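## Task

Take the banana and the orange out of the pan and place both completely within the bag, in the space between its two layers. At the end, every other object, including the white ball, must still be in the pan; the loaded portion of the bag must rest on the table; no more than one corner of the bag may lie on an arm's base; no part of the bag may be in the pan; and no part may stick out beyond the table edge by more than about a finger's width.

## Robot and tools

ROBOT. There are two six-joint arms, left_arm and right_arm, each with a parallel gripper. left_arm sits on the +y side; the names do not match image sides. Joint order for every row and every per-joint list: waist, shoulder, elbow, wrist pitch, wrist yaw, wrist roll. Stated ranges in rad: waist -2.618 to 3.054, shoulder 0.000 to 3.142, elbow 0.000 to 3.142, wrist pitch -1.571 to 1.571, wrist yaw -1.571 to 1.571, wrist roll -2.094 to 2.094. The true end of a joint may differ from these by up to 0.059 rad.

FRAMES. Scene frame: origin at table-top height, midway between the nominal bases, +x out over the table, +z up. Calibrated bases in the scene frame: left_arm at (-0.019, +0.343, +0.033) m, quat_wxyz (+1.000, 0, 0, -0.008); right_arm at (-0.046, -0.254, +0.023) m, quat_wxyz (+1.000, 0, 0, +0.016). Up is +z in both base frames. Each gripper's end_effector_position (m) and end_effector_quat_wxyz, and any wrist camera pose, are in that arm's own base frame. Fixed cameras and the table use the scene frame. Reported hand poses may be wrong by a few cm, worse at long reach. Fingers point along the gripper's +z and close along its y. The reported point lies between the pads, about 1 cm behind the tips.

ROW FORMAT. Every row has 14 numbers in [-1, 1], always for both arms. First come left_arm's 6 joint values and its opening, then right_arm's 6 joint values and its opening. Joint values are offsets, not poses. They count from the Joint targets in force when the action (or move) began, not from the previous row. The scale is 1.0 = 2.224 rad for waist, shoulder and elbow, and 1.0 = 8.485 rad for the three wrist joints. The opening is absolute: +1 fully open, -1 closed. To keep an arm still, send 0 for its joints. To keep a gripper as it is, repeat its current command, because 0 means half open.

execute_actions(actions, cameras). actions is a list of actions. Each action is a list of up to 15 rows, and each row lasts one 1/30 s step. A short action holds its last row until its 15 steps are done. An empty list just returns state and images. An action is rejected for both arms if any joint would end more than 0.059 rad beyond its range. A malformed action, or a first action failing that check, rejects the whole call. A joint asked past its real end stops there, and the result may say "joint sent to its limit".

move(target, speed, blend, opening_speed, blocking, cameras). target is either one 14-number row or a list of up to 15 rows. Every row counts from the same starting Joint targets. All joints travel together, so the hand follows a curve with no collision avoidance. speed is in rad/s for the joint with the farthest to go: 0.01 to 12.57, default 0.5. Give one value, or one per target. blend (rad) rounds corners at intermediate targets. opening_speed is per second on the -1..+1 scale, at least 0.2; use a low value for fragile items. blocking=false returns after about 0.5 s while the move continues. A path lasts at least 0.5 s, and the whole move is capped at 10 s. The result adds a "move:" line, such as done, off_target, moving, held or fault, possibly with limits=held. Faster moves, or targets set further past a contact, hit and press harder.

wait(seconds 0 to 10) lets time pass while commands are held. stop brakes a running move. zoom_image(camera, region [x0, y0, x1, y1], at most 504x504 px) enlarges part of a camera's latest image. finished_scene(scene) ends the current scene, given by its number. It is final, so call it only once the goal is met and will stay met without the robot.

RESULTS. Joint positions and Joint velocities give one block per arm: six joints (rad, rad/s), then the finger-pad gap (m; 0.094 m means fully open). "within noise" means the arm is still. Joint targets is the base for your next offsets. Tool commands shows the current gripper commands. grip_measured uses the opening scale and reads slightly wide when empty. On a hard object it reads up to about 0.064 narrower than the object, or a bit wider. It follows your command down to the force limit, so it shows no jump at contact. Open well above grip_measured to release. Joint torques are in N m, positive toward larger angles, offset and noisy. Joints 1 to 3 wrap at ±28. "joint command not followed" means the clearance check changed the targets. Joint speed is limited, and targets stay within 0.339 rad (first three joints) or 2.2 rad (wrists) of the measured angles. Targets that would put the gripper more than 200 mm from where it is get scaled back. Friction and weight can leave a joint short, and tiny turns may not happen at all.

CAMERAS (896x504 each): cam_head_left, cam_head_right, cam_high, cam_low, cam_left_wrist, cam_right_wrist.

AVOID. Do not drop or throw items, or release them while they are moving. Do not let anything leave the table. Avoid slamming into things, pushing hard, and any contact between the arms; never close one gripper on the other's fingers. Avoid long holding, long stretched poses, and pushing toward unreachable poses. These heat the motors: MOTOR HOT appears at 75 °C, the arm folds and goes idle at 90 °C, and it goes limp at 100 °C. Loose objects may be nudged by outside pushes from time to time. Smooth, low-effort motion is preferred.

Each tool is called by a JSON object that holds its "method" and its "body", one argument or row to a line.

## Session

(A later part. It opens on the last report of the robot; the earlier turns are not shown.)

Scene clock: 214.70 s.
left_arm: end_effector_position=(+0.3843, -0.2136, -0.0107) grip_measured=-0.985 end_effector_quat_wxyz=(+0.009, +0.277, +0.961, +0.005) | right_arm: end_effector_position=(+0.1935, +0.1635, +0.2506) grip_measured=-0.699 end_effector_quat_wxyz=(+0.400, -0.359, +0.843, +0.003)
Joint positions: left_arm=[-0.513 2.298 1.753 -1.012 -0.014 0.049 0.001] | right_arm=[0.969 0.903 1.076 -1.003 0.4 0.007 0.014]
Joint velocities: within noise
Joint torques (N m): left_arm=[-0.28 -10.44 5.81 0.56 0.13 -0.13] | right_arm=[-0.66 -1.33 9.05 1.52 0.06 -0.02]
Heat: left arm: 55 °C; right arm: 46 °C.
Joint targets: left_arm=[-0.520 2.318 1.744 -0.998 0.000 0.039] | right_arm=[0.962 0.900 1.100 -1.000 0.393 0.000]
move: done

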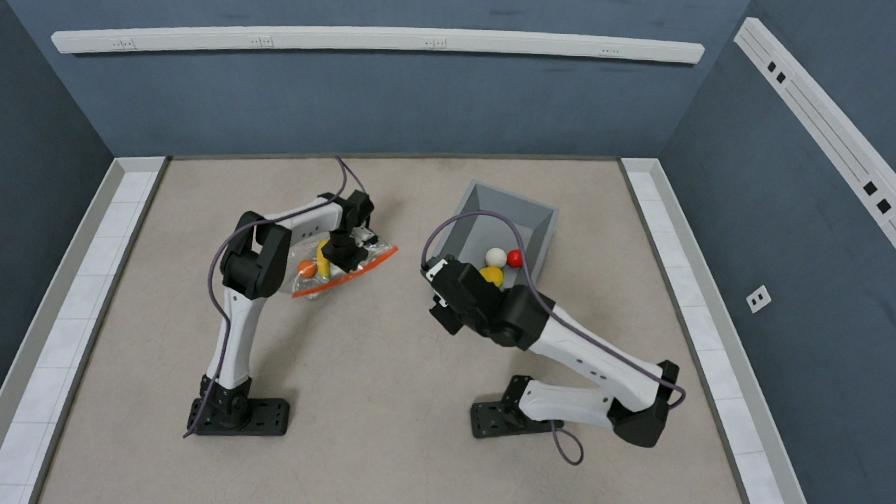

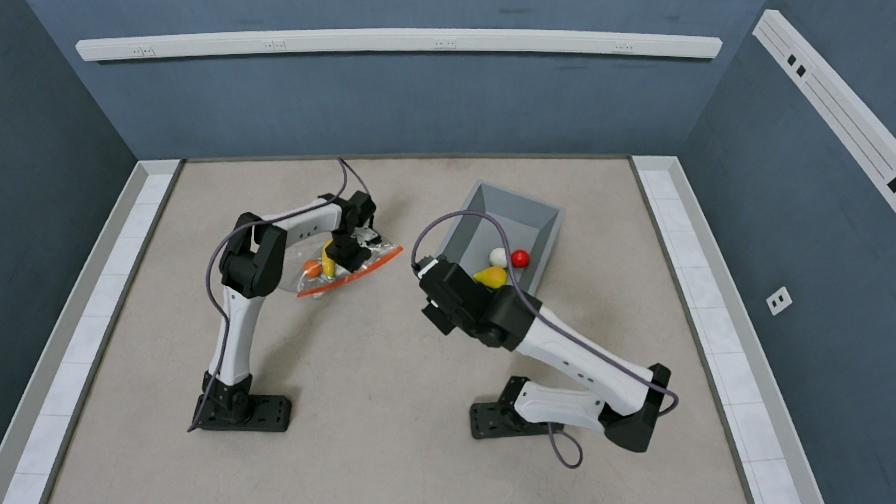

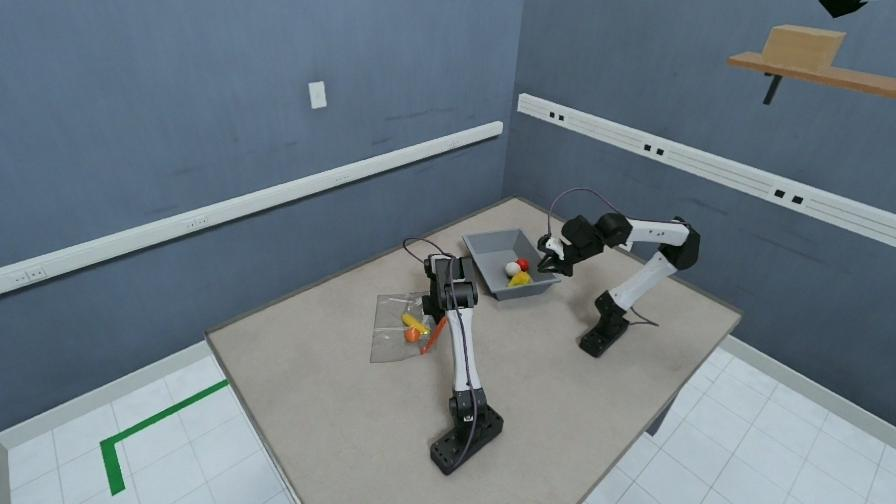

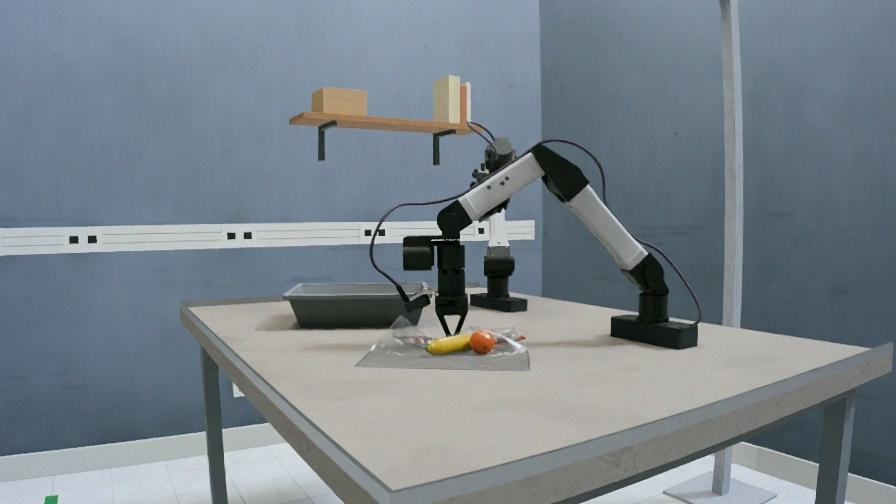

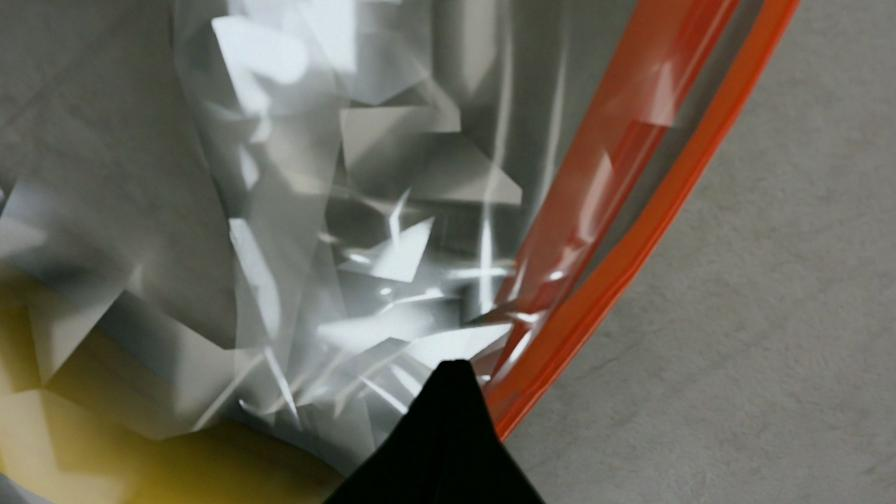

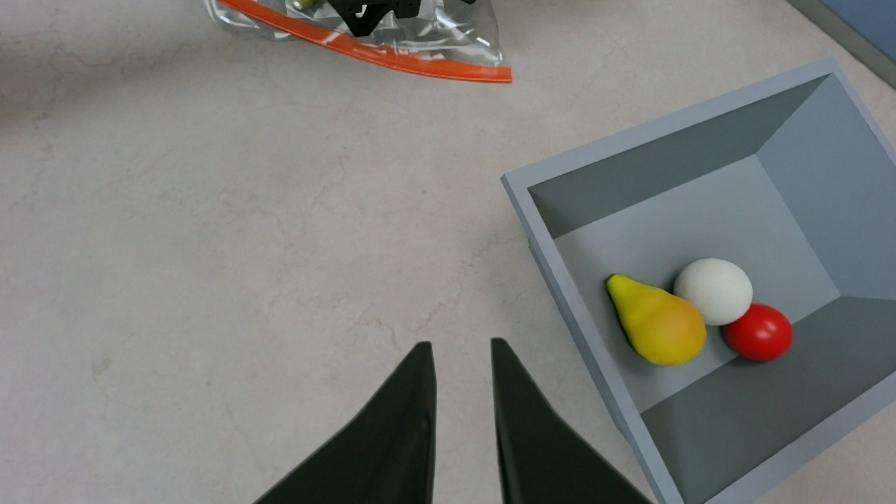

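{"method": "move", "body": {
  "target": [
    [0,0,0,0,0,0,-0.55,0,0,0,0,0,0,-0.7],
    [0.003,-0.0351,0.1556,-0.0497,0,0,-0.55,0,0,0,0,0,0,-0.7],
    [0.003,-0.25,0.16,-0.0497,0,0,-0.55,0,0,0,0,0,0,-0.7]
  ],
  "speed": [0.2,0.25,0.5],
  "opening_speed": 0.4,
  "cameras": ["cam_left_wrist"]
}}

{"method": "move", "body": {
  "target": [0.4,-0.1,0,0,0,0,-0.55,-0.2,0,0,0,0,0,-0.7],
  "speed": 0.7
}}

{"method": "zoom_image", "body": {
  "camera": "cam_head_left",
  "region": [270, 200, 430, 320]
}}

{"method": "zoom_image", "body": {
  "camera": "cam_low",
  "region": [320, 260, 560, 400]
}}

Scene clock: 219.67 s.
left_arm: end_effector_position=(+0.3492, -0.1938, +0.2896) grip_measured=-0.552 end_effector_quat_wxyz=(+0.236, +0.268, +0.933, -0.048) | right_arm: end_effector_position=(+0.1934, +0.1636, +0.2506) grip_measured=-0.699 end_effector_quat_wxyz=(+0.400, -0.359, +0.843, +0.003)
Joint positions: left_arm=[-0.513 1.766 2.089 -1.408 -0.014 0.049 0.021] | right_arm=[0.969 0.903 1.076 -1.003 0.4 0.007 0.014]
Joint velocities: within noise
Joint torques (N m): left_arm=[0.23 -8.1 7.79 1.37 0.13 -0.14] | right_arm=[-0.66 -1.36 9.02 1.53 0.06 -0.01]
Heat: left arm: 55 °C; right arm: 44 °C.
Joint targets: left_arm=[-0.513 1.762 2.100 -1.420 0.000 0.039] | right_arm=[0.962 0.900 1.100 -1.000 0.393 0.000]
move: done
Images, in order (width x height): cam_left_wrist 896x504.

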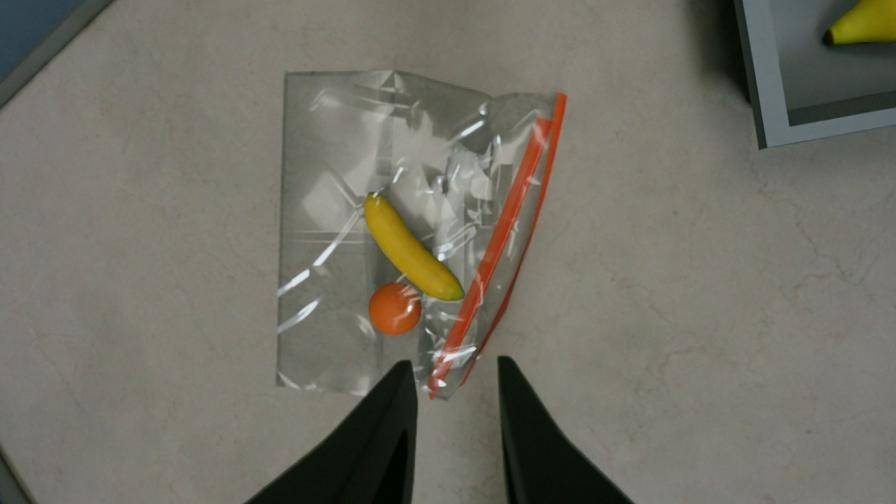

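Scene clock: 221.40 s.
left_arm: end_effector_position=(+0.3286, +0.1302, +0.3660) grip_measured=-0.552 end_effector_quat_wxyz=(+0.334, -0.153, +0.927, +0.076) | right_arm: end_effector_position=(+0.2449, +0.0647, +0.2505) grip_measured=-0.699 end_effector_quat_wxyz=(+0.391, -0.165, +0.902, -0.085)
Joint positions: left_arm=[0.373 1.553 2.089 -1.408 -0.008 0.049 0.021] | right_arm=[0.525 0.903 1.076 -1.003 0.398 0.007 0.014]
Joint velocities: within noise
Joint torques (N m): left_arm=[0.5 -6.41 7.42 1.7 0.09 -0.13] | right_arm=[-0.68 -1.33 9.01 1.52 0.08 -0.01]
Heat: left arm: 55 °C; right arm: 43 °C.
Joint targets: left_arm=[0.377 1.539 2.100 -1.420 -0.001 0.040] | right_arm=[0.517 0.900 1.100 -1.000 0.393 0.000]
move: done

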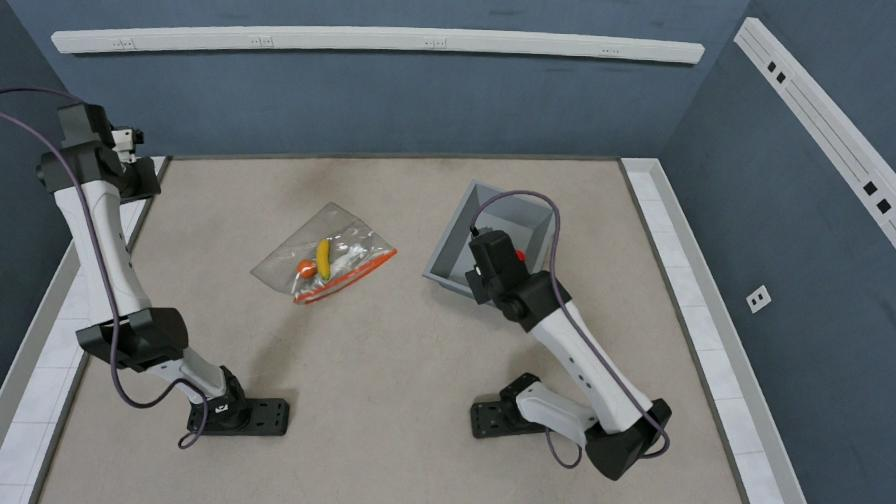

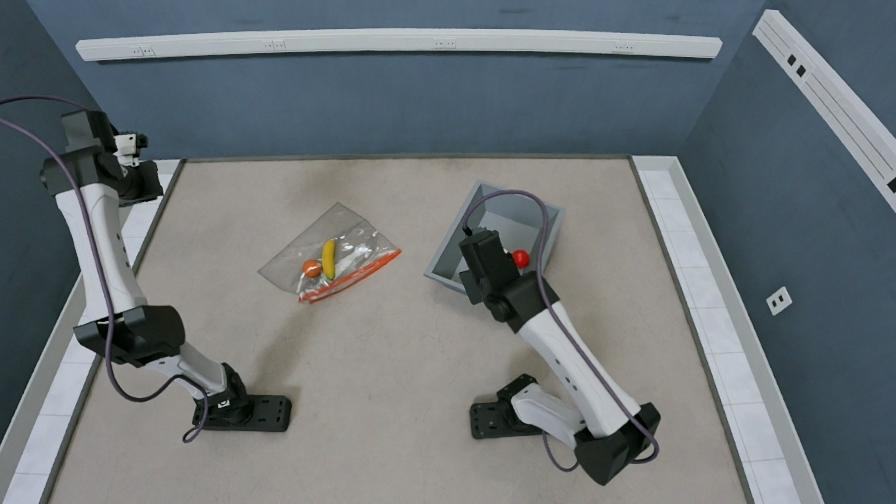

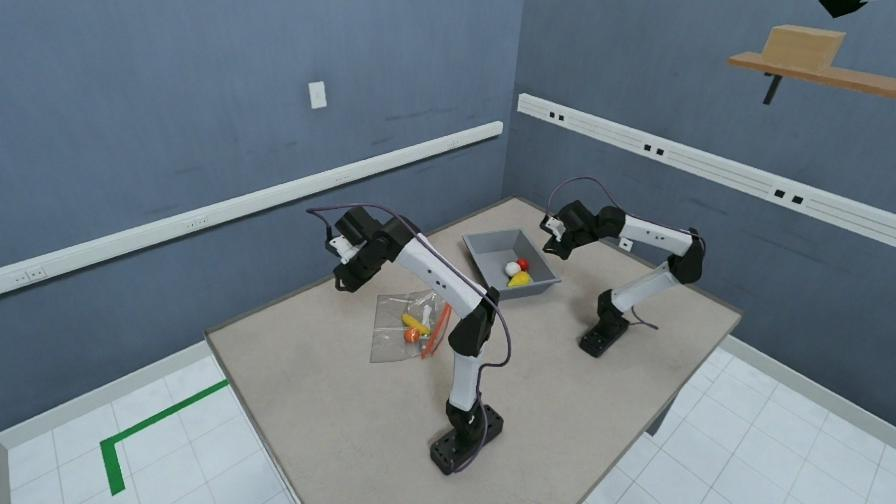

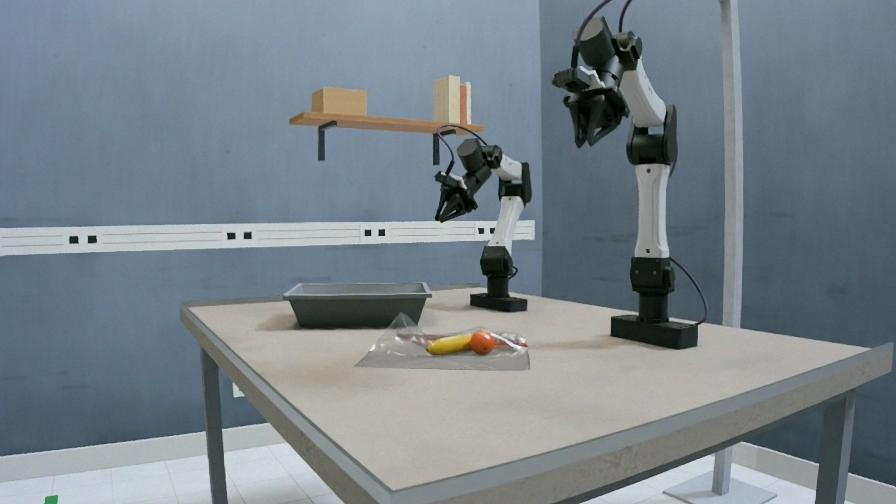

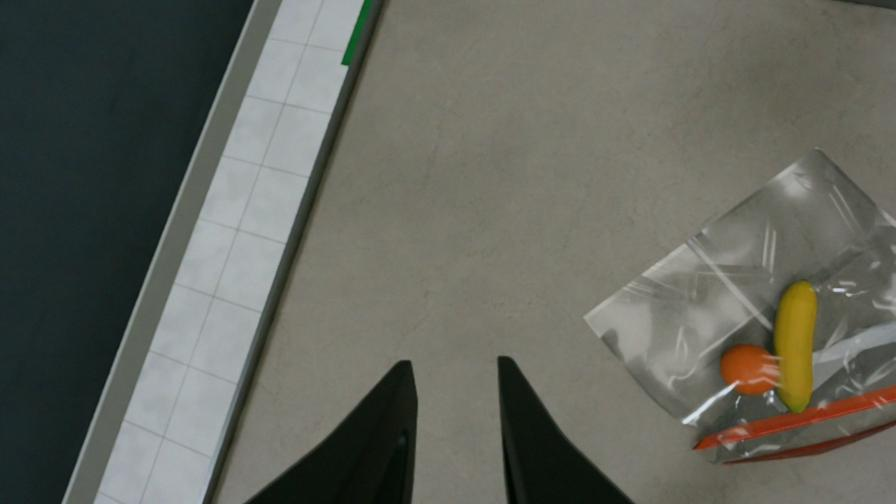

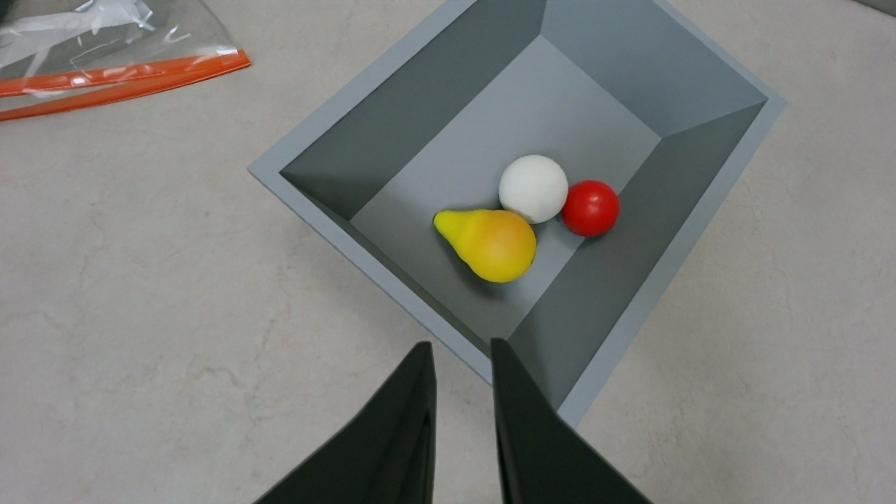

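Scaled by 3.150 from the camera's 896x504 image, which has a finer 1280x720 frame.

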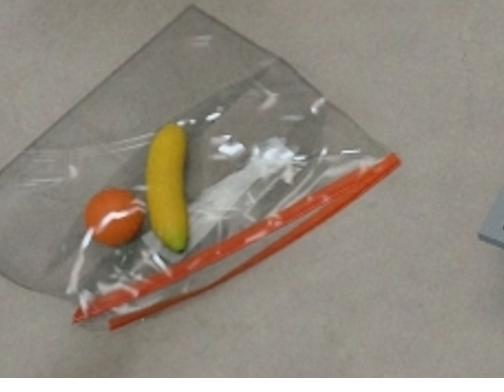

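Scaled by 2.100 from the camera's 896x504 image, which has a finer 1280x720 frame.

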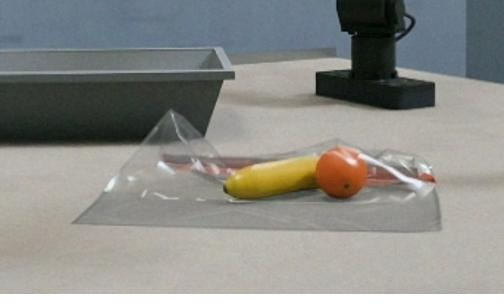

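{"method": "finished_scene", "body": {
  "scene": 2
}}

The scene is finished: the task was done.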